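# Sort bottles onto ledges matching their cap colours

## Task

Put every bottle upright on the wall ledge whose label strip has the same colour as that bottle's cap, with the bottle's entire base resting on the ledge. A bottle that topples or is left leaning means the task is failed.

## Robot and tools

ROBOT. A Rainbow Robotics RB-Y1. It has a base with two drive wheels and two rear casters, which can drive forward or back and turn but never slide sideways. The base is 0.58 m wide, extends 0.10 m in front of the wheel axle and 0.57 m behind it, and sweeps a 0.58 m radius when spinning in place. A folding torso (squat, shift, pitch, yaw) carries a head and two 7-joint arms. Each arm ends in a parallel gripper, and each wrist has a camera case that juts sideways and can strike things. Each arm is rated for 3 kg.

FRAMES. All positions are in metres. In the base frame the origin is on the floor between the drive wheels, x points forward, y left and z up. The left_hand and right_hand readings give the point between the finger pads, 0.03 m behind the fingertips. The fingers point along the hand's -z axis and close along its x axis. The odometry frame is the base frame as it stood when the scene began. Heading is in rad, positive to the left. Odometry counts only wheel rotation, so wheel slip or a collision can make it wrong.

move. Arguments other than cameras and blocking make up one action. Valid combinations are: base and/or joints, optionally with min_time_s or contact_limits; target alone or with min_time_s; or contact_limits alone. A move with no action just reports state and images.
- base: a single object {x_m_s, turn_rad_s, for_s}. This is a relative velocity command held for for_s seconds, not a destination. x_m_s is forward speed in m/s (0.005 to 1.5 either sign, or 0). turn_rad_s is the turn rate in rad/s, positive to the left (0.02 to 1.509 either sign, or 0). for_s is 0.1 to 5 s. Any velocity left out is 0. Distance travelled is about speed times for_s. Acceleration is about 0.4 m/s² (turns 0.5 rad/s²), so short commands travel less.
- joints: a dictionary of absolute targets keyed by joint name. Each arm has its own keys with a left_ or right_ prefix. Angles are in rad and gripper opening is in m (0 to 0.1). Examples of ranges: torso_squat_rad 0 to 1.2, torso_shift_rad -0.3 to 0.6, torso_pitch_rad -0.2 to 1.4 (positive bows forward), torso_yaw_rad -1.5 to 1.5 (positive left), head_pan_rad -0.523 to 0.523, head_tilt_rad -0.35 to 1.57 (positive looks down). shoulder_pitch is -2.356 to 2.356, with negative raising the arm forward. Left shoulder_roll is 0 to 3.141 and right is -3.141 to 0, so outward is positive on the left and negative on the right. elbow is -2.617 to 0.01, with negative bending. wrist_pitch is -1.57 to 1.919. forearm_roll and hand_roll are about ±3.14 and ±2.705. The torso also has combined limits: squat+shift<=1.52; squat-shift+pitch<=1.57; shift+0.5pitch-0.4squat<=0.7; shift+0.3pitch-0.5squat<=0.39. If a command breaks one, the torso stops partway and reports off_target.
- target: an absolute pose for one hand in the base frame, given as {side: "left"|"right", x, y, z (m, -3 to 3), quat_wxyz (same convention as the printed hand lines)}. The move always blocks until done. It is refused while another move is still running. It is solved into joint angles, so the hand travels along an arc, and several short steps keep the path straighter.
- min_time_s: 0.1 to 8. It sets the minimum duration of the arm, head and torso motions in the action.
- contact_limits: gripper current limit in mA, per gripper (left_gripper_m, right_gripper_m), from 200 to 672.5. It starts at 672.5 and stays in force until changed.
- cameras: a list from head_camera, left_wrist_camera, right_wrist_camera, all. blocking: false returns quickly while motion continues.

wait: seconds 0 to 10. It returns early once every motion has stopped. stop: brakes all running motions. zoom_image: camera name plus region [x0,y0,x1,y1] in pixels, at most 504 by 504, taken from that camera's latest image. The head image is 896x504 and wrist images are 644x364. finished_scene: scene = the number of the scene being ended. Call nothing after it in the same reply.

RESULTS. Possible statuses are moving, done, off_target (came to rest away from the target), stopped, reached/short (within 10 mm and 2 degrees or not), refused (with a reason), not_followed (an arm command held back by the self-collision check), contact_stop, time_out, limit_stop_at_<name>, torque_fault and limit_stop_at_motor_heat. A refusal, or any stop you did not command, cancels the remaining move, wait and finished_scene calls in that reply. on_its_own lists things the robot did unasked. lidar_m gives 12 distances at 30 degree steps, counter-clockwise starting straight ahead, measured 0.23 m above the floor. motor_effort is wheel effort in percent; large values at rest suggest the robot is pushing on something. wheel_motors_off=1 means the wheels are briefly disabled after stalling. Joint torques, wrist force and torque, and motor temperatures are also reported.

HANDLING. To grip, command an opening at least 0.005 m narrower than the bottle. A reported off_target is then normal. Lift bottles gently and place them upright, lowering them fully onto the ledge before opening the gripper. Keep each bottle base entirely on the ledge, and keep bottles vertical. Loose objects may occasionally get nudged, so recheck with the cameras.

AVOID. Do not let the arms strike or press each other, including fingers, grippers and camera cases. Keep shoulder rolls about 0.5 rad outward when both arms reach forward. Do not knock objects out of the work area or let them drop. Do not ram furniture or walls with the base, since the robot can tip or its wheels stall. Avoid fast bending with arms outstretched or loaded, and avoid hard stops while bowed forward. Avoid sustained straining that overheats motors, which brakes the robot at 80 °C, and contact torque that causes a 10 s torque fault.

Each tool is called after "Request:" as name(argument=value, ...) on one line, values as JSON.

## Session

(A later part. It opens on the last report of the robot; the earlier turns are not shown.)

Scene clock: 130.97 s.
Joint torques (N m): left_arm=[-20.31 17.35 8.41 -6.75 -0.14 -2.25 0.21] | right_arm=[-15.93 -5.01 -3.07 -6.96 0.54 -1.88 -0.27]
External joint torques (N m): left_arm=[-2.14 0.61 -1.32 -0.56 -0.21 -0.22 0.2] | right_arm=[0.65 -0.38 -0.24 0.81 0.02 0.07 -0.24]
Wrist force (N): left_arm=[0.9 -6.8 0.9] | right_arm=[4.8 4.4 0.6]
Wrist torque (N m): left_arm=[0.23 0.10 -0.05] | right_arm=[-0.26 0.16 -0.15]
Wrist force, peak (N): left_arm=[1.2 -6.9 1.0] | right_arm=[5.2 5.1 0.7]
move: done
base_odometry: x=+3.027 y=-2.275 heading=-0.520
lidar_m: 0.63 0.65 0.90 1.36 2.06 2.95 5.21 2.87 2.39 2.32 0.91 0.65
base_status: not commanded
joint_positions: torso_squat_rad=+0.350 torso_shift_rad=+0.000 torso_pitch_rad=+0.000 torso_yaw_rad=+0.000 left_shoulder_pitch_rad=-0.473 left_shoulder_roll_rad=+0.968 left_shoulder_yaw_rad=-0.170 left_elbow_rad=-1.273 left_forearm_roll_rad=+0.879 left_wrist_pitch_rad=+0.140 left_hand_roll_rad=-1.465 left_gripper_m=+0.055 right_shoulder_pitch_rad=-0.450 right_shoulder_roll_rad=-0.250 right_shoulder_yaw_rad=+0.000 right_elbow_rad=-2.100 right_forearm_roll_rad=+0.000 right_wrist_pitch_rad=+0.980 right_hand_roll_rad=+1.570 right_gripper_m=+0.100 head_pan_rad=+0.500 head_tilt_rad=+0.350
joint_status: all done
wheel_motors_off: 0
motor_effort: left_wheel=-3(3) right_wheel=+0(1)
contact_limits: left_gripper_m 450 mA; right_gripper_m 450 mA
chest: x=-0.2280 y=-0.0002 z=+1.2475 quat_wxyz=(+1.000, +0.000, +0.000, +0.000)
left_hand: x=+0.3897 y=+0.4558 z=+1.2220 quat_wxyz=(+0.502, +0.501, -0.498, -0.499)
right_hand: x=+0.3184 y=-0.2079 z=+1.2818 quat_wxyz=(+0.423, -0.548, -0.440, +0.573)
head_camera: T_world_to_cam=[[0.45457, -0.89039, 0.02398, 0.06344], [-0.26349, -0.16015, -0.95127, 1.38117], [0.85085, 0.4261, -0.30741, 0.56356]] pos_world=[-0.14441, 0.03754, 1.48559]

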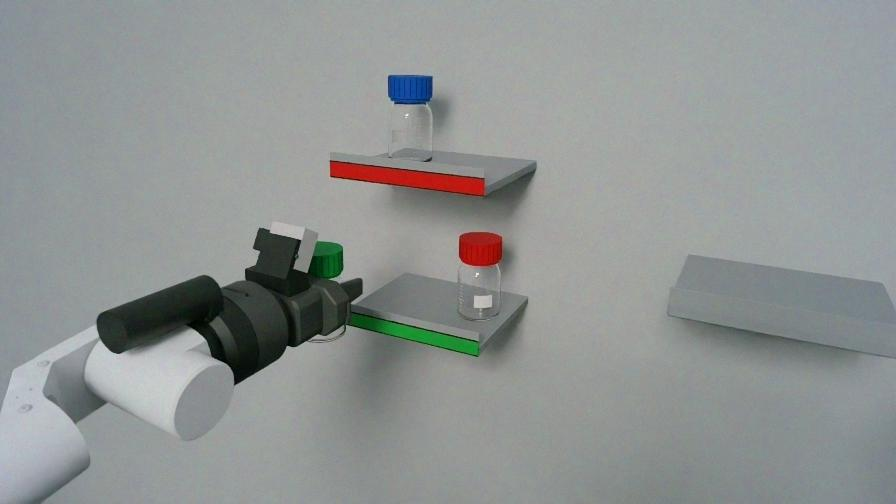

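Request:
move(target={"side": "left", "x": 0.392, "y": 0.455, "z": 1.226, "quat_wxyz": [0.5, 0.5, -0.5, -0.5]}, min_time_s=0.4, cameras=[])

Request:
move(base={"x_m_s": 0.3, "for_s": 0.6}, cameras=["head_camera"])

Request:
zoom_image(camera="head_camera", region=[0, 60, 500, 464])

Request:
move(target={"side": "left", "x": 0.392, "y": 0.455, "z": 1.204, "quat_wxyz": [0.5, 0.5, -0.5, -0.5]}, min_time_s=0.6, cameras=["head_camera"])

Scene clock: 132.73 s.
Joint torques (N m): left_arm=[-20.66 19.15 8.15 -5.58 0.13 -2.6 0.48] | right_arm=[-15.73 -4.67 -3.13 -7.08 0.59 -1.82 -0.16]
External joint torques (N m): left_arm=[-2.36 2.37 -1.66 0.46 0.06 -0.57 0.47] | right_arm=[0.85 -0.03 -0.3 0.69 0.08 0.12 -0.14]
Wrist force (N): left_arm=[1.2 -7.1 0.7] | right_arm=[5.1 4.4 1.2]
Wrist torque (N m): left_arm=[0.26 0.14 -0.11] | right_arm=[-0.26 0.18 -0.18]
Wrist force, peak (N): left_arm=[1.2 -7.1 0.9] | right_arm=[5.5 4.8 0.8]
move: done
base_odometry: x=+3.027 y=-2.275 heading=-0.520
lidar_m: 0.63 0.65 0.89 1.36 2.06 2.94 5.21 2.88 2.39 2.33 0.91 0.65
base_status: not commanded
joint_positions: torso_squat_rad=+0.350 torso_shift_rad=+0.000 torso_pitch_rad=+0.000 torso_yaw_rad=+0.000 left_shoulder_pitch_rad=-0.489 left_shoulder_roll_rad=+0.981 left_shoulder_yaw_rad=-0.188 left_elbow_rad=-1.265 left_forearm_roll_rad=+0.895 left_wrist_pitch_rad=+0.137 left_hand_roll_rad=-1.464 left_gripper_m=+0.055 right_shoulder_pitch_rad=-0.450 right_shoulder_roll_rad=-0.250 right_shoulder_yaw_rad=+0.000 right_elbow_rad=-2.100 right_forearm_roll_rad=+0.000 right_wrist_pitch_rad=+0.980 right_hand_roll_rad=+1.570 right_gripper_m=+0.100 head_pan_rad=+0.500 head_tilt_rad=+0.350
joint_status: all done
wheel_motors_off: 0
motor_effort: left_wheel=-2(3) right_wheel=+1(1)
contact_limits: left_gripper_m 450 mA; right_gripper_m 450 mA
chest: x=-0.2280 y=-0.0002 z=+1.2475 quat_wxyz=(+1.000, +0.000, +0.000, +0.000)
left_hand: x=+0.3918 y=+0.4551 z=+1.2261 quat_wxyz=(+0.500, +0.500, -0.500, -0.500)
left_hand_status: reached (checked arc that bows 1 mm and turns the hand up to 0 deg, planned for 0.4 s): 0 mm and 0.1 deg off.
right_hand: x=+0.3184 y=-0.2079 z=+1.2818 quat_wxyz=(+0.423, -0.548, -0.440, +0.573)

Scene clock: 134.60 s.
Joint torques (N m): left_arm=[-19.45 17.61 8.4 -5.76 0.08 -2.29 0.46] | right_arm=[-15.32 -5.4 -2.52 -7.22 0.43 -1.86 -0.21]
External joint torques (N m): left_arm=[-1.15 0.83 -1.41 0.27 0.01 -0.26 0.45] | right_arm=[1.26 -0.77 0.31 0.55 -0.08 0.08 -0.19]
Wrist force (N): left_arm=[1.0 -6.5 0.9] | right_arm=[4.0 4.6 0.1]
Wrist torque (N m): left_arm=[0.19 0.11 -0.14] | right_arm=[-0.25 0.03 -0.13]
Wrist force, peak (N): left_arm=[3.5 9.7 56.2] | right_arm=[7.2 4.6 0.8]
move: done
base_odometry: x=+3.152 y=-2.347 heading=-0.519
lidar_m: 0.48 0.51 0.70 1.34 2.11 3.05 5.35 2.98 2.42 1.96 0.71 0.51
base_status: done (sent for 0.6 of 0.6 s)
joint_positions: torso_squat_rad=+0.350 torso_shift_rad=+0.000 torso_pitch_rad=+0.000 torso_yaw_rad=+0.000 left_shoulder_pitch_rad=-0.489 left_shoulder_roll_rad=+0.981 left_shoulder_yaw_rad=-0.188 left_elbow_rad=-1.265 left_forearm_roll_rad=+0.895 left_wrist_pitch_rad=+0.137 left_hand_roll_rad=-1.464 left_gripper_m=+0.055 right_shoulder_pitch_rad=-0.450 right_shoulder_roll_rad=-0.250 right_shoulder_yaw_rad=+0.000 right_elbow_rad=-2.100 right_forearm_roll_rad=+0.000 right_wrist_pitch_rad=+0.980 right_hand_roll_rad=+1.570 right_gripper_m=+0.100 head_pan_rad=+0.500 head_tilt_rad=+0.350
joint_status: not commanded
wheel_motors_off: 0
motor_effort: left_wheel=+4(60) right_wheel=-5(23)
contact_limits: left_gripper_m 450 mA; right_gripper_m 450 mA
chest: x=-0.2280 y=-0.0002 z=+1.2475 quat_wxyz=(+1.000, +0.000, +0.000, +0.000)
left_hand: x=+0.3919 y=+0.4551 z=+1.2264 quat_wxyz=(+0.500, +0.501, -0.500, -0.500)
right_hand: x=+0.3185 y=-0.2080 z=+1.2817 quat_wxyz=(+0.423, -0.547, -0.440, +0.573)
head_camera: T_world_to_cam=[[0.45461, -0.89037, 0.02383, 0.06363], [-0.26362, -0.16006, -0.95125, 1.38114], [0.85078, 0.42617, -0.30749, 0.56358]] pos_world=[-0.14431, 0.03754, 1.48559]

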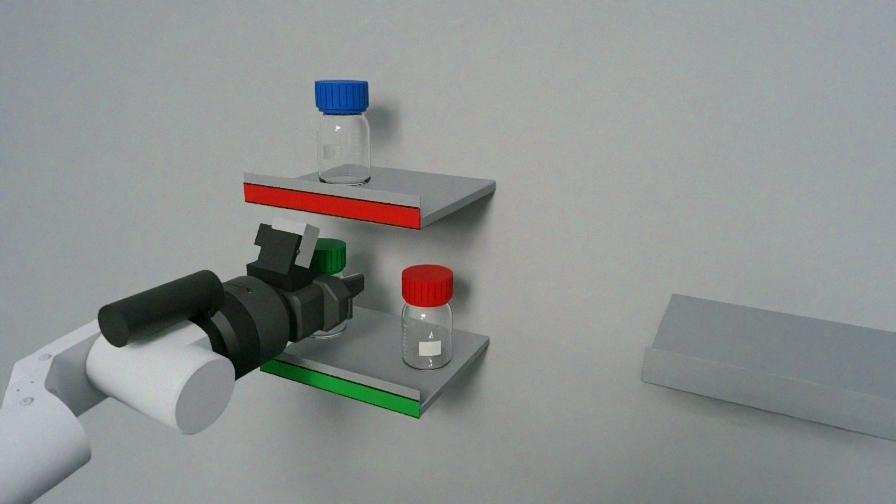

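Scaled by 1.008 from the camera's image (finer frame: 1280x720).

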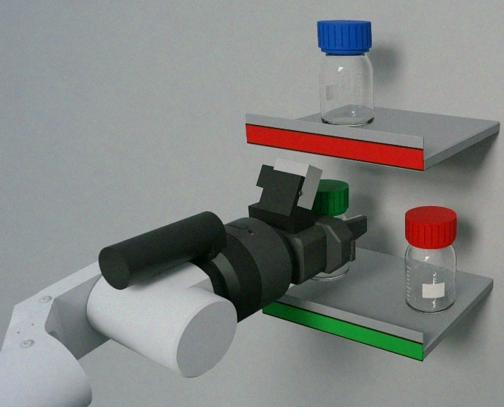

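Scene clock: 135.53 s.
Joint torques (N m): left_arm=[-10.23 10.05 0.55 -2.34 0.1 2.19 0.07] | right_arm=[-16.07 -4.47 -2.5 -6.9 0.34 -1.76 -0.27]
External joint torques (N m): left_arm=[8.04 -6.64 -9.13 3.74 0.02 4.22 0.05] | right_arm=[0.52 0.15 0.33 0.87 -0.18 0.18 -0.25]
Wrist force (N): left_arm=[-2.8 13.4 5.6] | right_arm=[5.1 4.2 0.9]
Wrist torque (N m): left_arm=[0.25 0.17 -0.20] | right_arm=[-0.25 0.18 -0.13]
Wrist force, peak (N): left_arm=[-2.9 14.7 6.2] | right_arm=[5.8 4.9 0.7]
move: done
base_odometry: x=+3.152 y=-2.347 heading=-0.519
lidar_m: 0.48 0.51 0.70 1.34 2.12 3.05 5.35 2.98 2.41 1.96 0.70 0.51
base_status: not commanded
joint_positions: torso_squat_rad=+0.350 torso_shift_rad=+0.000 torso_pitch_rad=-0.001 torso_yaw_rad=+0.000 left_shoulder_pitch_rad=-0.477 left_shoulder_roll_rad=+0.962 left_shoulder_yaw_rad=-0.214 left_elbow_rad=-1.235 left_forearm_roll_rad=+0.897 left_wrist_pitch_rad=+0.082 left_hand_roll_rad=-1.477 left_gripper_m=+0.055 right_shoulder_pitch_rad=-0.450 right_shoulder_roll_rad=-0.250 right_shoulder_yaw_rad=+0.000 right_elbow_rad=-2.100 right_forearm_roll_rad=+0.000 right_wrist_pitch_rad=+0.980 right_hand_roll_rad=+1.570 right_gripper_m=+0.100 head_pan_rad=+0.500 head_tilt_rad=+0.350
joint_status: all done
wheel_motors_off: 0
motor_effort: left_wheel=+5(5) right_wheel=-6(6)
contact_limits: left_gripper_m 450 mA; right_gripper_m 450 mA
chest: x=-0.2284 y=-0.0003 z=+1.2475 quat_wxyz=(+1.000, +0.000, +0.000, +0.000)
left_hand: x=+0.3910 y=+0.4551 z=+1.2083 quat_wxyz=(+0.499, +0.503, -0.500, -0.498)
left_hand_status: reached (checked arc that bows 0 mm and turns the hand up to 0 deg, planned for 0.6 s): 4 mm and 0.4 deg off.
right_hand: x=+0.3181 y=-0.2081 z=+1.2820 quat_wxyz=(+0.423, -0.548, -0.440, +0.573)
head_camera: T_world_to_cam=[[0.45454, -0.8904, 0.02395, 0.06359], [-0.26297, -0.15983, -0.95147, 1.3814], [0.85102, 0.42619, -0.3068, 0.56306]] pos_world=[-0.14481, 0.03744, 1.48559]

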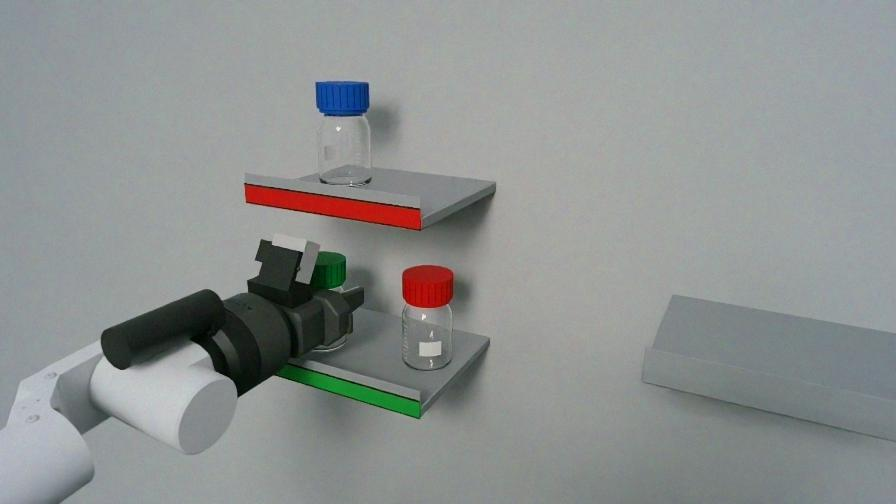

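Request:
move(cameras=["head_camera", "left_wrist_camera"])

Request:
zoom_image(camera="head_camera", region=[230, 200, 480, 420])

Scene clock: 137.37 s.
Joint torques (N m): left_arm=[-9.69 10.02 0.53 -2.35 0.12 2.04 0.1] | right_arm=[-15.26 -4.95 -2.01 -6.88 0.3 -1.9 -0.17]
External joint torques (N m): left_arm=[8.58 -6.67 -9.15 3.73 0.03 4.07 0.09] | right_arm=[1.32 -0.32 0.82 0.89 -0.21 0.05 -0.15]
Motor temperatures (°C): left_arm=[35 39 32 39 35 43 39] | right_arm=[34 36 34 35 35 34 43]
Wrist force (N): left_arm=[-2.5 13.3 5.5] | right_arm=[4.4 4.3 0.7]
Wrist torque (N m): left_arm=[0.30 0.17 -0.21] | right_arm=[-0.27 0.08 -0.19]
Wrist force, peak (N): left_arm=[-2.6 13.8 5.6] | right_arm=[5.2 5.0 0.0]
base_odometry: x=+3.152 y=-2.347 heading=-0.519
lidar_m: 0.49 0.51 0.69 1.33 2.11 3.06 5.35 2.99 2.42 1.96 0.71 0.51
base_status: not commanded
joint_positions: torso_squat_rad=+0.350 torso_shift_rad=+0.000 torso_pitch_rad=-0.001 torso_yaw_rad=+0.000 left_shoulder_pitch_rad=-0.477 left_shoulder_roll_rad=+0.962 left_shoulder_yaw_rad=-0.214 left_elbow_rad=-1.235 left_forearm_roll_rad=+0.897 left_wrist_pitch_rad=+0.082 left_hand_roll_rad=-1.477 left_gripper_m=+0.055 right_shoulder_pitch_rad=-0.450 right_shoulder_roll_rad=-0.250 right_shoulder_yaw_rad=+0.000 right_elbow_rad=-2.100 right_forearm_roll_rad=+0.000 right_wrist_pitch_rad=+0.980 right_hand_roll_rad=+1.570 right_gripper_m=+0.100 head_pan_rad=+0.500 head_tilt_rad=+0.350
joint_status: all done
wheel_motors_off: 0
motor_effort: left_wheel=+5(5) right_wheel=-4(6)
contact_limits: left_gripper_m 450 mA; right_gripper_m 450 mA
chest: x=-0.2284 y=-0.0003 z=+1.2475 quat_wxyz=(+1.000, +0.000, +0.000, +0.000) (m; base frame)
left_hand: x=+0.3910 y=+0.4551 z=+1.2083 quat_wxyz=(+0.499, +0.503, -0.500, -0.498) (m; base frame)
left_hand_status: reached (checked arc that bows 0 mm and turns the hand up to 0 deg, planned for 0.6 s): 4 mm and 0.4 deg off.
right_hand: x=+0.3181 y=-0.2081 z=+1.2820 quat_wxyz=(+0.423, -0.548, -0.440, +0.573) (m; base frame)
pictures: head_camera, left_wrist_camera
camera_calibration:
head_camera: T_world_to_cam=[[0.45454, -0.8904, 0.02395, 0.06359], [-0.26297, -0.15983, -0.95147, 1.3814], [0.85102, 0.42619, -0.3068, 0.56306]] pos_world=[-0.14481, 0.03744, 1.48559]
left_wrist_camera: T_world_to_cam=[[-0.03155, -0.99948, -0.00687, 0.47444], [-0.46256, 0.0207, -0.88635, 1.26972], [0.88603, -0.02478, -0.46297, 0.29845]] pos_world=[0.33786, 0.45531, 1.26685]

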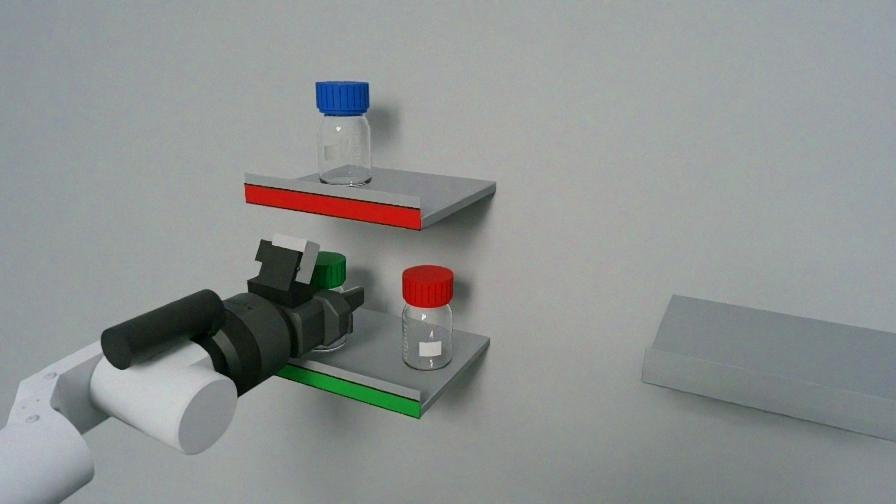

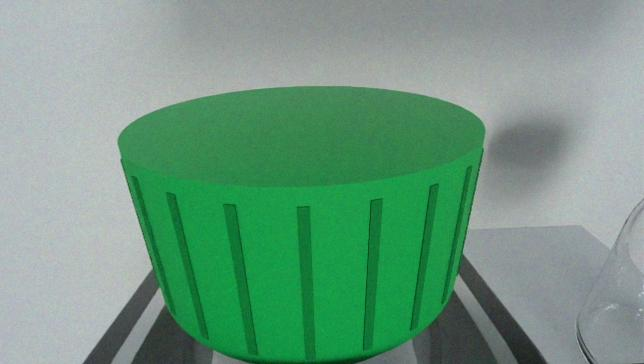

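Scaled by 2.016 from the camera's image (finer frame: 1280x720).

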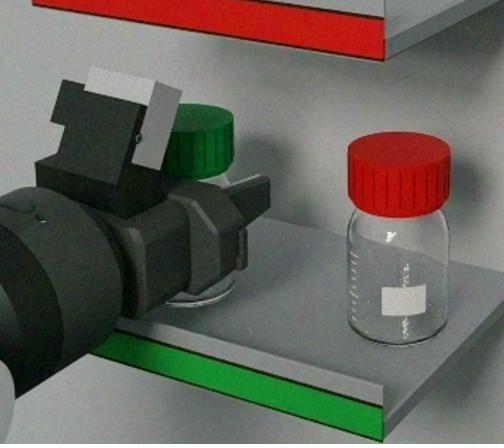

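Request:
zoom_image(camera="head_camera", region=[370, 310, 500, 430])

Request:
zoom_image(camera="head_camera", region=[390, 160, 520, 240])

Scaled by 3.877 from the camera's image (finer frame: 1280x720).

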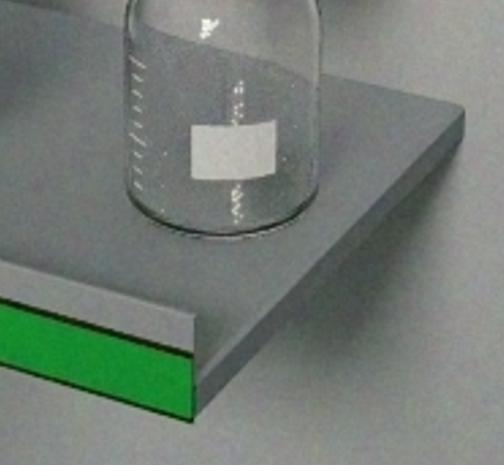

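Scaled by 3.877 from the camera's image (finer frame: 1280x720).

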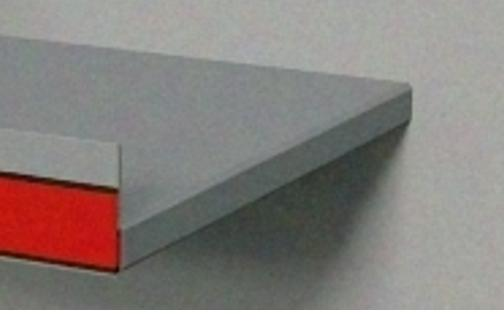

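Request:
move(target={"side": "left", "x": 0.391, "y": 0.455, "z": 1.208, "quat_wxyz": [0.5, 0.5, -0.5, -0.5]}, min_time_s=0.5, cameras=[])

Request:
move(joints={"left_gripper_m": 0.1}, cameras=["left_wrist_camera"])

Request:
move(base={"x_m_s": -0.25, "for_s": 0.6}, cameras=["head_camera", "left_wrist_camera"])

Scene clock: 142.30 s.
Joint torques (N m): left_arm=[-15.2 14.76 6.51 -4.77 0.18 0.03 0.31] | right_arm=[-15.54 -4.69 -2.55 -7.07 0.48 -1.63 -0.05]
External joint torques (N m): left_arm=[3.08 -1.94 -3.17 1.31 0.1 2.06 0.3] | right_arm=[1.05 -0.06 0.27 0.7 -0.04 0.32 -0.03]
Wrist force (N): left_arm=[-0.4 3.4 4.3] | right_arm=[5.1 4.2 0.5]
Wrist torque (N m): left_arm=[0.16 0.12 -0.09] | right_arm=[-0.22 0.20 -0.16]
Wrist force, peak (N): left_arm=[-2.5 13.9 5.6] | right_arm=[5.5 4.9 1.3]
move: done
base_odometry: x=+3.152 y=-2.347 heading=-0.519
lidar_m: 0.48 0.51 0.70 1.34 2.11 3.05 5.35 2.98 2.41 1.97 0.71 0.51
base_status: not commanded
joint_positions: torso_squat_rad=+0.350 torso_shift_rad=+0.000 torso_pitch_rad=-0.001 torso_yaw_rad=+0.000 left_shoulder_pitch_rad=-0.478 left_shoulder_roll_rad=+0.963 left_shoulder_yaw_rad=-0.213 left_elbow_rad=-1.235 left_forearm_roll_rad=+0.897 left_wrist_pitch_rad=+0.081 left_hand_roll_rad=-1.477 left_gripper_m=+0.055 right_shoulder_pitch_rad=-0.450 right_shoulder_roll_rad=-0.250 right_shoulder_yaw_rad=+0.000 right_elbow_rad=-2.100 right_forearm_roll_rad=+0.000 right_wrist_pitch_rad=+0.980 right_hand_roll_rad=+1.570 right_gripper_m=+0.100 head_pan_rad=+0.500 head_tilt_rad=+0.350
joint_status: all done
wheel_motors_off: 0
motor_effort: left_wheel=+5(5) right_wheel=-5(6)
contact_limits: left_gripper_m 450 mA; right_gripper_m 450 mA
chest: x=-0.2284 y=-0.0003 z=+1.2475 quat_wxyz=(+1.000, +0.000, +0.000, +0.000)
left_hand: x=+0.3912 y=+0.4552 z=+1.2100 quat_wxyz=(+0.499, +0.504, -0.500, -0.497)
left_hand_status: reached (checked arc that bows 0 mm and turns the hand up to 0 deg, planned for 0.5 s): 2 mm and 0.5 deg off.
right_hand: x=+0.3181 y=-0.2081 z=+1.2820 quat_wxyz=(+0.423, -0.548, -0.440, +0.573)

Scene clock: 143.30 s.
Joint torques (N m): left_arm=[-17.7 16.61 7.54 -5.27 0.08 -1.82 0.35] | right_arm=[-15.75 -4.58 -2.48 -7.22 0.32 -1.7 -0.13]
External joint torques (N m): left_arm=[0.56 -0.09 -2.14 0.82 0 0.2 0.33] | right_arm=[0.83 0.05 0.35 0.55 -0.2 0.25 -0.11]
Wrist force (N): left_arm=[0.8 -5.0 0.9] | right_arm=[4.6 4.3 -0.3]
Wrist torque (N m): left_arm=[0.18 0.09 -0.04] | right_arm=[-0.24 0.14 -0.18]
Wrist force, peak (N): left_arm=[1.2 -6.0 1.8] | right_arm=[5.0 5.0 1.2]
move: done
base_odometry: x=+3.152 y=-2.347 heading=-0.519
lidar_m: 0.49 0.51 0.69 1.34 2.12 3.06 5.35 2.98 2.41 1.96 0.70 0.51
base_status: not commanded
joint_positions: torso_squat_rad=+0.350 torso_shift_rad=+0.000 torso_pitch_rad=+0.000 torso_yaw_rad=+0.000 left_shoulder_pitch_rad=-0.477 left_shoulder_roll_rad=+0.963 left_shoulder_yaw_rad=-0.213 left_elbow_rad=-1.235 left_forearm_roll_rad=+0.897 left_wrist_pitch_rad=+0.082 left_hand_roll_rad=-1.477 left_gripper_m=+0.100 right_shoulder_pitch_rad=-0.450 right_shoulder_roll_rad=-0.250 right_shoulder_yaw_rad=+0.000 right_elbow_rad=-2.100 right_forearm_roll_rad=+0.000 right_wrist_pitch_rad=+0.980 right_hand_roll_rad=+1.570 right_gripper_m=+0.100 head_pan_rad=+0.500 head_tilt_rad=+0.350
joint_status: all done
wheel_motors_off: 0
motor_effort: left_wheel=+5(6) right_wheel=-5(6)
contact_limits: left_gripper_m 450 mA; right_gripper_m 450 mA
chest: x=-0.2282 y=-0.0003 z=+1.2475 quat_wxyz=(+1.000, +0.000, +0.000, +0.000)
left_hand: x=+0.3913 y=+0.4553 z=+1.2089 quat_wxyz=(+0.499, +0.503, -0.500, -0.498)
right_hand: x=+0.3183 y=-0.2080 z=+1.2819 quat_wxyz=(+0.423, -0.548, -0.440, +0.573)
left_wrist_camera: T_world_to_cam=[[-0.03141, -0.99948, -0.00708, 0.47487], [-0.46165, 0.02079, -0.88682, 1.27046], [0.88651, -0.02458, -0.46206, 0.29718]] pos_world=[0.33796, 0.45551, 1.26735]

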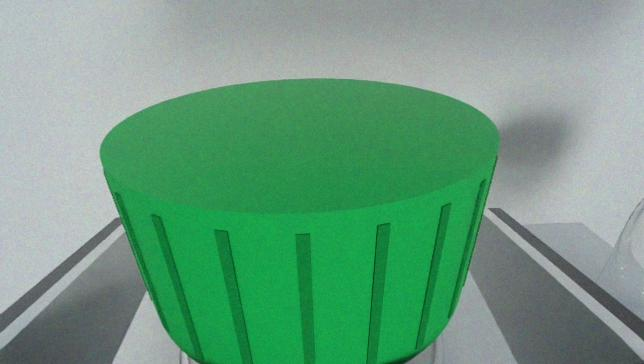

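Scene clock: 145.17 s.
Joint torques (N m): left_arm=[-19.37 17.32 7.92 -5.64 0.14 -2.06 0.35] | right_arm=[-15.76 -4.91 -2.45 -7.08 0.45 -1.8 -0.2]
External joint torques (N m): left_arm=[-1.11 0.61 -1.76 0.44 0.06 -0.04 0.34] | right_arm=[0.82 -0.28 0.38 0.69 -0.07 0.14 -0.18]
Wrist force (N): left_arm=[1.0 -4.9 1.0] | right_arm=[4.7 4.2 1.4]
Wrist torque (N m): left_arm=[0.19 0.10 -0.03] | right_arm=[-0.25 0.10 -0.20]
Wrist force, peak (N): left_arm=[1.2 -5.4 0.8] | right_arm=[4.7 5.7 0.7]
move: done
base_odometry: x=+3.027 y=-2.275 heading=-0.519
lidar_m: 0.63 0.65 0.91 1.36 2.07 2.94 5.21 2.87 2.39 2.33 0.90 0.66
base_status: done (sent for 0.6 of 0.6 s)
joint_positions: torso_squat_rad=+0.350 torso_shift_rad=+0.000 torso_pitch_rad=+0.000 torso_yaw_rad=+0.000 left_shoulder_pitch_rad=-0.477 left_shoulder_roll_rad=+0.963 left_shoulder_yaw_rad=-0.213 left_elbow_rad=-1.235 left_forearm_roll_rad=+0.897 left_wrist_pitch_rad=+0.082 left_hand_roll_rad=-1.477 left_gripper_m=+0.100 right_shoulder_pitch_rad=-0.450 right_shoulder_roll_rad=-0.250 right_shoulder_yaw_rad=+0.000 right_elbow_rad=-2.100 right_forearm_roll_rad=+0.000 right_wrist_pitch_rad=+0.980 right_hand_roll_rad=+1.570 right_gripper_m=+0.100 head_pan_rad=+0.500 head_tilt_rad=+0.350
joint_status: not commanded
wheel_motors_off: 0
motor_effort: left_wheel=-3(29) right_wheel=-1(23)
contact_limits: left_gripper_m 450 mA; right_gripper_m 450 mA
chest: x=-0.2281 y=-0.0003 z=+1.2475 quat_wxyz=(+1.000, +0.000, +0.000, +0.000)
left_hand: x=+0.3913 y=+0.4553 z=+1.2085 quat_wxyz=(+0.499, +0.503, -0.500, -0.498)
right_hand: x=+0.3184 y=-0.2080 z=+1.2818 quat_wxyz=(+0.423, -0.548, -0.440, +0.573)
head_camera: T_world_to_cam=[[0.45462, -0.89037, 0.02387, 0.06352], [-0.26344, -0.16002, -0.95131, 1.38121], [0.85084, 0.42619, -0.3073, 0.56344]] pos_world=[-0.14441, 0.03744, 1.48559]
left_wrist_camera: T_world_to_cam=[[-0.03137, -0.99948, -0.00698, 0.47472], [-0.46224, 0.0207, -0.88651, 1.27014], [0.8862, -0.02458, -0.46265, 0.29773]] pos_world=[0.33816, 0.45551, 1.26705]

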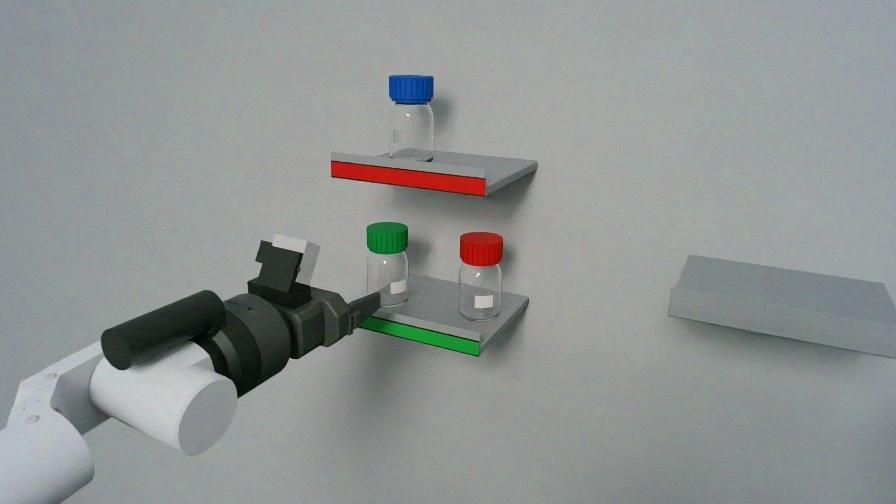

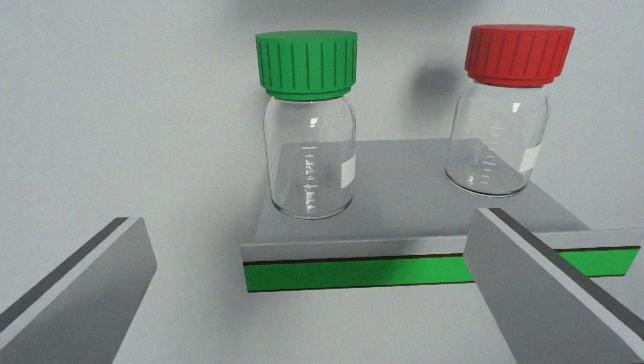

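Request:
move(target={"side": "left", "x": 0.36, "y": 0.456, "z": 1.31, "quat_wxyz": [0.5, 0.5, -0.5, -0.5]}, min_time_s=0.7, cameras=[])

Request:
move(target={"side": "left", "x": 0.39, "y": 0.456, "z": 1.405, "quat_wxyz": [0.5, 0.5, -0.5, -0.5]}, min_time_s=0.8, cameras=["head_camera", "left_wrist_camera"])

Scene clock: 150.20 s.
Joint torques (N m): left_arm=[-16.13 17.74 9.87 -5.44 -0.21 -2.23 0.21] | right_arm=[-15.91 -4.94 -2.47 -7.02 0.48 -1.72 -0.09]
External joint torques (N m): left_arm=[0.5 0.5 -0.7 -0.34 -0.12 -0.27 0.19] | right_arm=[0.67 -0.31 0.36 0.75 -0.04 0.22 -0.07]
Wrist force (N): left_arm=[1.0 -5.1 0.6] | right_arm=[4.7 4.4 0.7]
Wrist torque (N m): left_arm=[0.19 0.12 -0.16] | right_arm=[-0.24 0.16 -0.17]
Wrist force, peak (N): left_arm=[1.4 -6.1 0.7] | right_arm=[5.7 5.2 1.5]
move: done
base_odometry: x=+3.027 y=-2.275 heading=-0.519
lidar_m: 0.63 0.65 0.90 1.35 2.06 2.93 5.20 2.87 2.39 2.33 0.90 0.66
base_status: not commanded
joint_positions: torso_squat_rad=+0.350 torso_shift_rad=+0.000 torso_pitch_rad=+0.000 torso_yaw_rad=+0.000 left_shoulder_pitch_rad=-0.427 left_shoulder_roll_rad=+1.099 left_shoulder_yaw_rad=-0.010 left_elbow_rad=-1.516 left_forearm_roll_rad=+0.825 left_wrist_pitch_rad=+0.380 left_hand_roll_rad=-1.303 left_gripper_m=+0.100 right_shoulder_pitch_rad=-0.450 right_shoulder_roll_rad=-0.250 right_shoulder_yaw_rad=+0.000 right_elbow_rad=-2.100 right_forearm_roll_rad=+0.000 right_wrist_pitch_rad=+0.980 right_hand_roll_rad=+1.570 right_gripper_m=+0.100 head_pan_rad=+0.500 head_tilt_rad=+0.350
joint_status: all done
wheel_motors_off: 0
motor_effort: left_wheel=-3(3) right_wheel=-1(2)
contact_limits: left_gripper_m 450 mA; right_gripper_m 450 mA
chest: x=-0.2281 y=-0.0002 z=+1.2475 quat_wxyz=(+1.000, +0.000, +0.000, +0.000)
left_hand: x=+0.3600 y=+0.4563 z=+1.3105 quat_wxyz=(+0.500, +0.500, -0.500, -0.500)
left_hand_status: reached (checked arc that bows 10 mm and turns the hand up to 2 deg, planned for 0.7 s): 1 mm and 0.1 deg off.
right_hand: x=+0.3184 y=-0.2080 z=+1.2818 quat_wxyz=(+0.423, -0.548, -0.440, +0.573)

Scene clock: 151.33 s.
Joint torques (N m): left_arm=[-18.98 17.25 7.29 -4.16 -0.27 -2.09 0.28] | right_arm=[-15.72 -4.55 -2.74 -7.11 0.42 -1.81 -0.23]
External joint torques (N m): left_arm=[0.13 1.06 -2.2 0.59 -0.23 -0.07 0.26] | right_arm=[0.85 0.08 0.08 0.66 -0.1 0.13 -0.21]
Wrist force (N): left_arm=[0.8 -4.8 1.0] | right_arm=[5.1 4.2 0.4]
Wrist torque (N m): left_arm=[0.15 0.08 -0.03] | right_arm=[-0.25 0.16 -0.12]
Wrist force, peak (N): left_arm=[0.5 -5.9 1.1] | right_arm=[6.1 4.8 0.7]
move: done
base_odometry: x=+3.027 y=-2.275 heading=-0.519
lidar_m: 0.63 0.65 0.90 1.36 2.07 2.95 5.21 2.88 2.40 2.33 0.91 0.66
base_status: not commanded
joint_positions: torso_squat_rad=+0.350 torso_shift_rad=+0.000 torso_pitch_rad=+0.000 torso_yaw_rad=+0.000 left_shoulder_pitch_rad=-0.784 left_shoulder_roll_rad=+1.153 left_shoulder_yaw_rad=-0.107 left_elbow_rad=-1.308 left_forearm_roll_rad=+0.997 left_wrist_pitch_rad=+0.535 left_hand_roll_rad=-1.446 left_gripper_m=+0.100 right_shoulder_pitch_rad=-0.450 right_shoulder_roll_rad=-0.250 right_shoulder_yaw_rad=+0.000 right_elbow_rad=-2.100 right_forearm_roll_rad=+0.000 right_wrist_pitch_rad=+0.980 right_hand_roll_rad=+1.570 right_gripper_m=+0.100 head_pan_rad=+0.500 head_tilt_rad=+0.350
joint_status: all done
wheel_motors_off: 0
motor_effort: left_wheel=-5(5) right_wheel=-1(2)
contact_limits: left_gripper_m 450 mA; right_gripper_m 450 mA
chest: x=-0.2281 y=-0.0002 z=+1.2475 quat_wxyz=(+1.000, +0.000, +0.000, +0.000)
left_hand: x=+0.3898 y=+0.4560 z=+1.4057 quat_wxyz=(+0.500, +0.501, -0.500, -0.499)
left_hand_status: reached (checked arc that bows 9 mm and turns the hand up to 2 deg, planned for 0.8 s): 1 mm and 0.1 deg off.
right_hand: x=+0.3184 y=-0.2080 z=+1.2818 quat_wxyz=(+0.423, -0.548, -0.440, +0.573)
head_camera: T_world_to_cam=[[0.45454, -0.8904, 0.0239, 0.06356], [-0.26353, -0.16007, -0.95128, 1.38116], [0.85085, 0.4261, -0.30741, 0.56356]] pos_world=[-0.14441, 0.03754, 1.48559]
left_wrist_camera: T_world_to_cam=[[-0.03458, -0.99939, -0.00475, 0.47482], [-0.46544, 0.02031, -0.88485, 1.44323], [0.8844, -0.02839, -0.46586, 0.39723]] pos_world=[0.33684, 0.4565, 1.46434]

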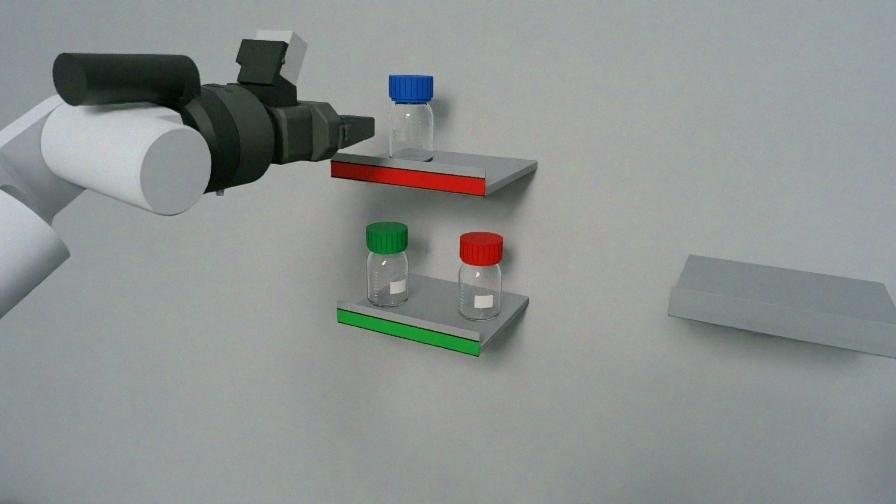

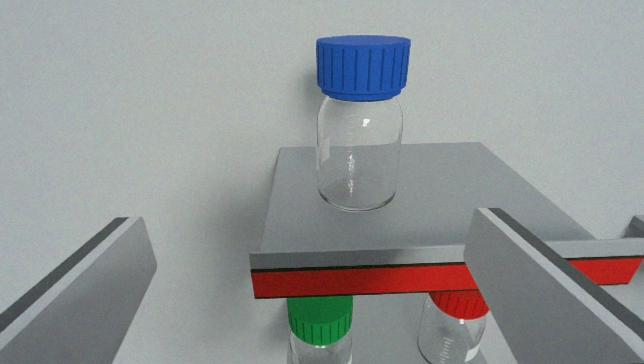

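Request:
move(target={"side": "left", "x": 0.39, "y": 0.421, "z": 1.397, "quat_wxyz": [0.5, 0.5, -0.5, -0.5]}, min_time_s=0.5, cameras=[])

Request:
move(base={"x_m_s": 0.3, "for_s": 0.6333}, cameras=["head_camera", "left_wrist_camera"])

Scene clock: 153.57 s.
Joint torques (N m): left_arm=[-20.14 16.48 10.3 -4.96 -0.24 -1.97 0.13] | right_arm=[-15.7 -5.18 -2.3 -6.96 0.6 -1.62 -0.03]
External joint torques (N m): left_arm=[-0.89 1.11 0.64 -0.22 -0.01 -0.02 0.12] | right_arm=[0.88 -0.55 0.52 0.81 0.09 0.33 -0.01]
Wrist force (N): left_arm=[0.6 -4.9 1.1] | right_arm=[5.1 4.8 0.8]
Wrist torque (N m): left_arm=[0.19 0.07 -0.15] | right_arm=[-0.34 0.17 -0.12]
Wrist force, peak (N): left_arm=[1.2 -6.5 1.3] | right_arm=[5.5 5.0 0.4]
move: done
base_odometry: x=+3.027 y=-2.275 heading=-0.519
lidar_m: 0.63 0.66 0.89 1.36 2.06 2.94 5.21 2.87 2.39 2.33 0.90 0.66
base_status: not commanded
joint_positions: torso_squat_rad=+0.350 torso_shift_rad=+0.000 torso_pitch_rad=+0.000 torso_yaw_rad=+0.000 left_shoulder_pitch_rad=-0.757 left_shoulder_roll_rad=+1.099 left_shoulder_yaw_rad=-0.096 left_elbow_rad=-1.429 left_forearm_roll_rad=+0.801 left_wrist_pitch_rad=+0.587 left_hand_roll_rad=-1.275 left_gripper_m=+0.100 right_shoulder_pitch_rad=-0.450 right_shoulder_roll_rad=-0.250 right_shoulder_yaw_rad=+0.000 right_elbow_rad=-2.100 right_forearm_roll_rad=+0.000 right_wrist_pitch_rad=+0.980 right_hand_roll_rad=+1.570 right_gripper_m=+0.100 head_pan_rad=+0.500 head_tilt_rad=+0.350
joint_status: all done
wheel_motors_off: 0
motor_effort: left_wheel=-4(4) right_wheel=-1(2)
contact_limits: left_gripper_m 450 mA; right_gripper_m 450 mA
chest: x=-0.2281 y=-0.0002 z=+1.2475 quat_wxyz=(+1.000, +0.000, +0.000, +0.000)
left_hand: x=+0.3899 y=+0.4214 z=+1.3976 quat_wxyz=(+0.499, +0.499, -0.501, -0.501)
left_hand_status: reached (checked arc that bows 4 mm and turns the hand up to 1 deg, planned for 0.5 s): 1 mm and 0.2 deg off.
right_hand: x=+0.3184 y=-0.2080 z=+1.2818 quat_wxyz=(+0.423, -0.548, -0.440, +0.573)

Scene clock: 155.40 s.
Joint torques (N m): left_arm=[-19.92 16.36 10.52 -4.78 -0.18 -1.94 0.19] | right_arm=[-15.39 -4.74 -2.38 -7.08 0.39 -1.89 -0.37]
External joint torques (N m): left_arm=[-0.67 0.99 0.86 -0.05 0.06 0.01 0.18] | right_arm=[1.19 -0.11 0.45 0.69 -0.13 0.05 -0.35]
Wrist force (N): left_arm=[0.9 -5.0 1.2] | right_arm=[4.3 5.1 0.9]
Wrist torque (N m): left_arm=[0.18 0.11 -0.16] | right_arm=[-0.36 0.08 -0.17]
Wrist force, peak (N): left_arm=[1.3 -5.3 1.1] | right_arm=[5.3 5.3 0.7]
move: done
base_odometry: x=+3.167 y=-2.355 heading=-0.519
lidar_m: 0.47 0.49 0.67 1.34 2.13 3.07 5.37 2.99 2.41 1.91 0.68 0.49
base_status: done (sent for 0.63 of 0.63 s)
joint_positions: torso_squat_rad=+0.350 torso_shift_rad=+0.000 torso_pitch_rad=+0.000 torso_yaw_rad=+0.000 left_shoulder_pitch_rad=-0.757 left_shoulder_roll_rad=+1.099 left_shoulder_yaw_rad=-0.096 left_elbow_rad=-1.429 left_forearm_roll_rad=+0.801 left_wrist_pitch_rad=+0.587 left_hand_roll_rad=-1.275 left_gripper_m=+0.100 right_shoulder_pitch_rad=-0.450 right_shoulder_roll_rad=-0.250 right_shoulder_yaw_rad=+0.000 right_elbow_rad=-2.100 right_forearm_roll_rad=+0.000 right_wrist_pitch_rad=+0.980 right_hand_roll_rad=+1.570 right_gripper_m=+0.100 head_pan_rad=+0.500 head_tilt_rad=+0.350
joint_status: not commanded
wheel_motors_off: 0
motor_effort: left_wheel=+4(34) right_wheel=-4(19)
contact_limits: left_gripper_m 450 mA; right_gripper_m 450 mA
chest: x=-0.2280 y=-0.0002 z=+1.2475 quat_wxyz=(+1.000, +0.000, +0.000, +0.000)
left_hand: x=+0.3899 y=+0.4214 z=+1.3975 quat_wxyz=(+0.499, +0.499, -0.501, -0.501)
right_hand: x=+0.3185 y=-0.2080 z=+1.2817 quat_wxyz=(+0.423, -0.548, -0.440, +0.573)
head_camera: T_world_to_cam=[[0.45453, -0.89041, 0.02386, 0.06358], [-0.26355, -0.16003, -0.95128, 1.38119], [0.85085, 0.4261, -0.30741, 0.56347]] pos_world=[-0.14431, 0.03754, 1.48559]
left_wrist_camera: T_world_to_cam=[[-0.03974, -0.9992, -0.00531, 0.44297], [-0.46611, 0.02323, -0.88442, 1.43522], [0.88383, -0.03267, -0.46666, 0.39548]] pos_world=[0.33704, 0.42219, 1.45624]

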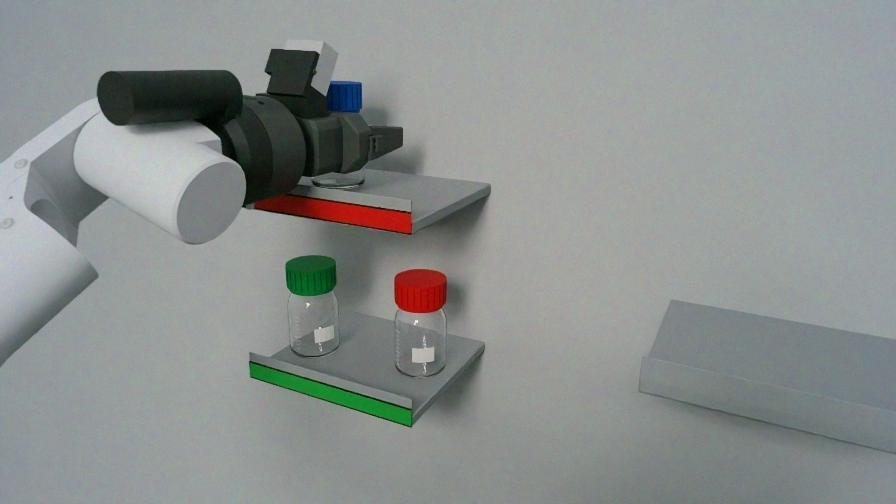

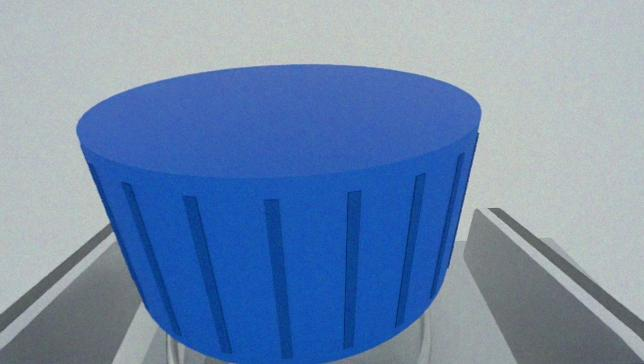

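Request:
move(joints={"left_gripper_m": 0.042}, cameras=[])

Request:
move(target={"side": "left", "x": 0.39, "y": 0.421, "z": 1.437, "quat_wxyz": [0.5, 0.5, -0.5, -0.5]}, min_time_s=0.6, cameras=[])

Request:
move(base={"x_m_s": -0.3, "for_s": 0.6667}, cameras=["head_camera", "left_wrist_camera"])

Scene clock: 156.97 s.
Joint torques (N m): left_arm=[-19.87 16.7 10.39 -4.86 -0.33 -1.87 0.12] | right_arm=[-15.18 -4.73 -2.68 -7.32 0.36 -1.65 -0.14]
External joint torques (N m): left_arm=[-0.62 1.33 0.73 -0.13 -0.1 0.07 0.11] | right_arm=[1.4 -0.1 0.15 0.45 -0.16 0.29 -0.12]
Wrist force (N): left_arm=[1.5 -3.9 1.5] | right_arm=[4.3 4.5 0.3]
Wrist torque (N m): left_arm=[0.15 0.11 -0.07] | right_arm=[-0.30 0.08 -0.22]
Wrist force, peak (N): left_arm=[0.8 -5.3 1.3] | right_arm=[5.2 5.5 0.7]
move: off_target
base_odometry: x=+3.167 y=-2.355 heading=-0.519
lidar_m: 0.47 0.48 0.67 1.34 2.13 3.08 5.37 2.99 2.42 1.90 0.69 0.49
base_status: not commanded
joint_positions: torso_squat_rad=+0.350 torso_shift_rad=+0.000 torso_pitch_rad=+0.000 torso_yaw_rad=+0.000 left_shoulder_pitch_rad=-0.757 left_shoulder_roll_rad=+1.099 left_shoulder_yaw_rad=-0.096 left_elbow_rad=-1.429 left_forearm_roll_rad=+0.801 left_wrist_pitch_rad=+0.587 left_hand_roll_rad=-1.275 left_gripper_m=+0.055 right_shoulder_pitch_rad=-0.450 right_shoulder_roll_rad=-0.250 right_shoulder_yaw_rad=+0.000 right_elbow_rad=-2.100 right_forearm_roll_rad=+0.000 right_wrist_pitch_rad=+0.980 right_hand_roll_rad=+1.570 right_gripper_m=+0.100 head_pan_rad=+0.500 head_tilt_rad=+0.350
joint_status: left_gripper_m off_target (ended at +0.055, target +0.042)
wheel_motors_off: 0
motor_effort: left_wheel=+4(4) right_wheel=-4(6)
contact_limits: left_gripper_m 450 mA; right_gripper_m 450 mA
chest: x=-0.2280 y=-0.0002 z=+1.2475 quat_wxyz=(+1.000, +0.000, +0.000, +0.000)
left_hand: x=+0.3899 y=+0.4214 z=+1.3975 quat_wxyz=(+0.499, +0.499, -0.501, -0.501)
right_hand: x=+0.3185 y=-0.2080 z=+1.2817 quat_wxyz=(+0.423, -0.548, -0.440, +0.573)

Scene clock: 157.90 s.
Joint torques (N m): left_arm=[-20.93 16.93 7.72 -4.03 -0.35 -2.35 0.1] | right_arm=[-15.35 -4.87 -1.99 -7.09 0.54 -1.6 0.04]
External joint torques (N m): left_arm=[-1.36 2.21 -1.52 0.43 -0.11 -0.39 0.08] | right_arm=[1.23 -0.23 0.84 0.68 0.02 0.35 0.06]
Wrist force (N): left_arm=[1.0 -6.4 0.8] | right_arm=[4.5 4.3 0.2]
Wrist torque (N m): left_arm=[0.19 0.12 -0.03] | right_arm=[-0.30 0.08 -0.12]
Wrist force, peak (N): left_arm=[0.3 -7.4 1.0] | right_arm=[4.9 5.4 1.2]
move: done
base_odometry: x=+3.167 y=-2.355 heading=-0.519
lidar_m: 0.46 0.49 0.67 1.34 2.12 3.06 5.37 2.99 2.41 1.90 0.68 0.49
base_status: not commanded
joint_positions: torso_squat_rad=+0.350 torso_shift_rad=+0.000 torso_pitch_rad=+0.000 torso_yaw_rad=+0.000 left_shoulder_pitch_rad=-0.872 left_shoulder_roll_rad=+1.127 left_shoulder_yaw_rad=-0.114 left_elbow_rad=-1.382 left_forearm_roll_rad=+0.849 left_wrist_pitch_rad=+0.659 left_hand_roll_rad=-1.304 left_gripper_m=+0.055 right_shoulder_pitch_rad=-0.450 right_shoulder_roll_rad=-0.250 right_shoulder_yaw_rad=+0.000 right_elbow_rad=-2.100 right_forearm_roll_rad=+0.000 right_wrist_pitch_rad=+0.980 right_hand_roll_rad=+1.570 right_gripper_m=+0.100 head_pan_rad=+0.500 head_tilt_rad=+0.350
joint_status: all done
wheel_motors_off: 0
motor_effort: left_wheel=+4(4) right_wheel=-5(6)
contact_limits: left_gripper_m 450 mA; right_gripper_m 450 mA
chest: x=-0.2280 y=-0.0002 z=+1.2475 quat_wxyz=(+1.000, +0.000, +0.000, +0.000)
left_hand: x=+0.3897 y=+0.4209 z=+1.4373 quat_wxyz=(+0.500, +0.500, -0.500, -0.499)
left_hand_status: reached (checked arc that bows 2 mm and turns the hand up to 1 deg, planned for 0.6 s): 0 mm and 0.1 deg off.
right_hand: x=+0.3185 y=-0.2080 z=+1.2818 quat_wxyz=(+0.423, -0.548, -0.440, +0.573)

Scene clock: 159.80 s.
Joint torques (N m): left_arm=[-21.17 16.05 8.19 -4.33 -0.28 -2.3 0.09] | right_arm=[-15.71 -5.1 -2.32 -6.86 0.5 -1.65 -0.25]
External joint torques (N m): left_arm=[-1.6 1.33 -1.05 0.13 -0.04 -0.33 0.08] | right_arm=[0.87 -0.47 0.51 0.91 -0.01 0.3 -0.23]
Wrist force (N): left_arm=[0.9 -6.6 0.7] | right_arm=[5.2 4.4 0.1]
Wrist torque (N m): left_arm=[0.19 0.10 -0.03] | right_arm=[-0.28 0.22 -0.17]
Wrist force, peak (N): left_arm=[0.6 -6.8 1.5] | right_arm=[5.1 5.2 0.8]
move: done
base_odometry: x=+3.012 y=-2.267 heading=-0.518
lidar_m: 0.64 0.67 0.93 1.36 2.06 2.92 5.19 2.86 2.38 2.33 0.93 0.68
base_status: done (sent for 0.67 of 0.67 s)
joint_positions: torso_squat_rad=+0.350 torso_shift_rad=+0.000 torso_pitch_rad=+0.000 torso_yaw_rad=+0.000 left_shoulder_pitch_rad=-0.872 left_shoulder_roll_rad=+1.127 left_shoulder_yaw_rad=-0.114 left_elbow_rad=-1.382 left_forearm_roll_rad=+0.849 left_wrist_pitch_rad=+0.659 left_hand_roll_rad=-1.304 left_gripper_m=+0.055 right_shoulder_pitch_rad=-0.450 right_shoulder_roll_rad=-0.250 right_shoulder_yaw_rad=+0.000 right_elbow_rad=-2.100 right_forearm_roll_rad=+0.000 right_wrist_pitch_rad=+0.980 right_hand_roll_rad=+1.570 right_gripper_m=+0.100 head_pan_rad=+0.500 head_tilt_rad=+0.350
joint_status: not commanded
wheel_motors_off: 0
motor_effort: left_wheel=+1(29) right_wheel=-3(23)
contact_limits: left_gripper_m 450 mA; right_gripper_m 450 mA
chest: x=-0.2280 y=-0.0002 z=+1.2475 quat_wxyz=(+1.000, +0.000, +0.000, +0.000)
left_hand: x=+0.3897 y=+0.4210 z=+1.4372 quat_wxyz=(+0.500, +0.500, -0.500, -0.499)
right_hand: x=+0.3184 y=-0.2080 z=+1.2818 quat_wxyz=(+0.423, -0.548, -0.440, +0.573)
head_camera: T_world_to_cam=[[0.45454, -0.8904, 0.0239, 0.06356], [-0.26353, -0.16007, -0.95128, 1.38116], [0.85085, 0.4261, -0.30741, 0.56356]] pos_world=[-0.14441, 0.03754, 1.48559]
left_wrist_camera: T_world_to_cam=[[-0.03512, -0.99937, -0.0049, 0.44039], [-0.46593, 0.02072, -0.88458, 1.47144], [0.88412, -0.02878, -0.46637, 0.41207]] pos_world=[0.33674, 0.4215, 1.49594]

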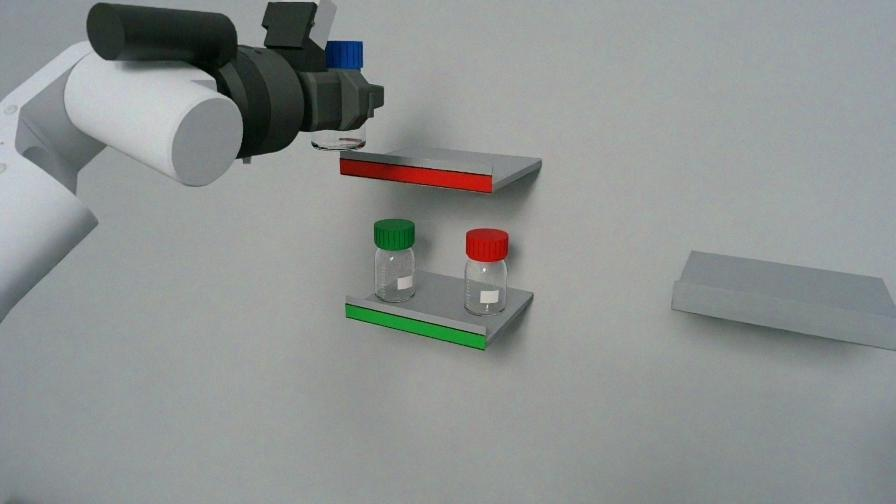

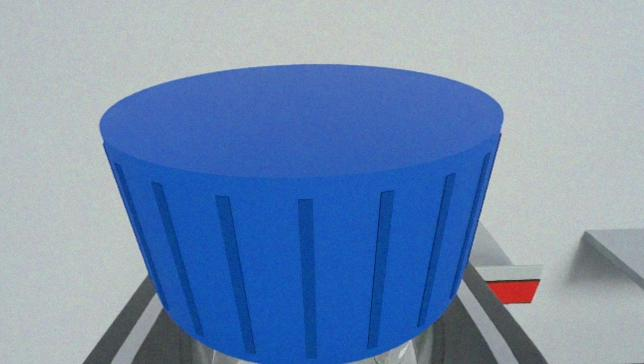

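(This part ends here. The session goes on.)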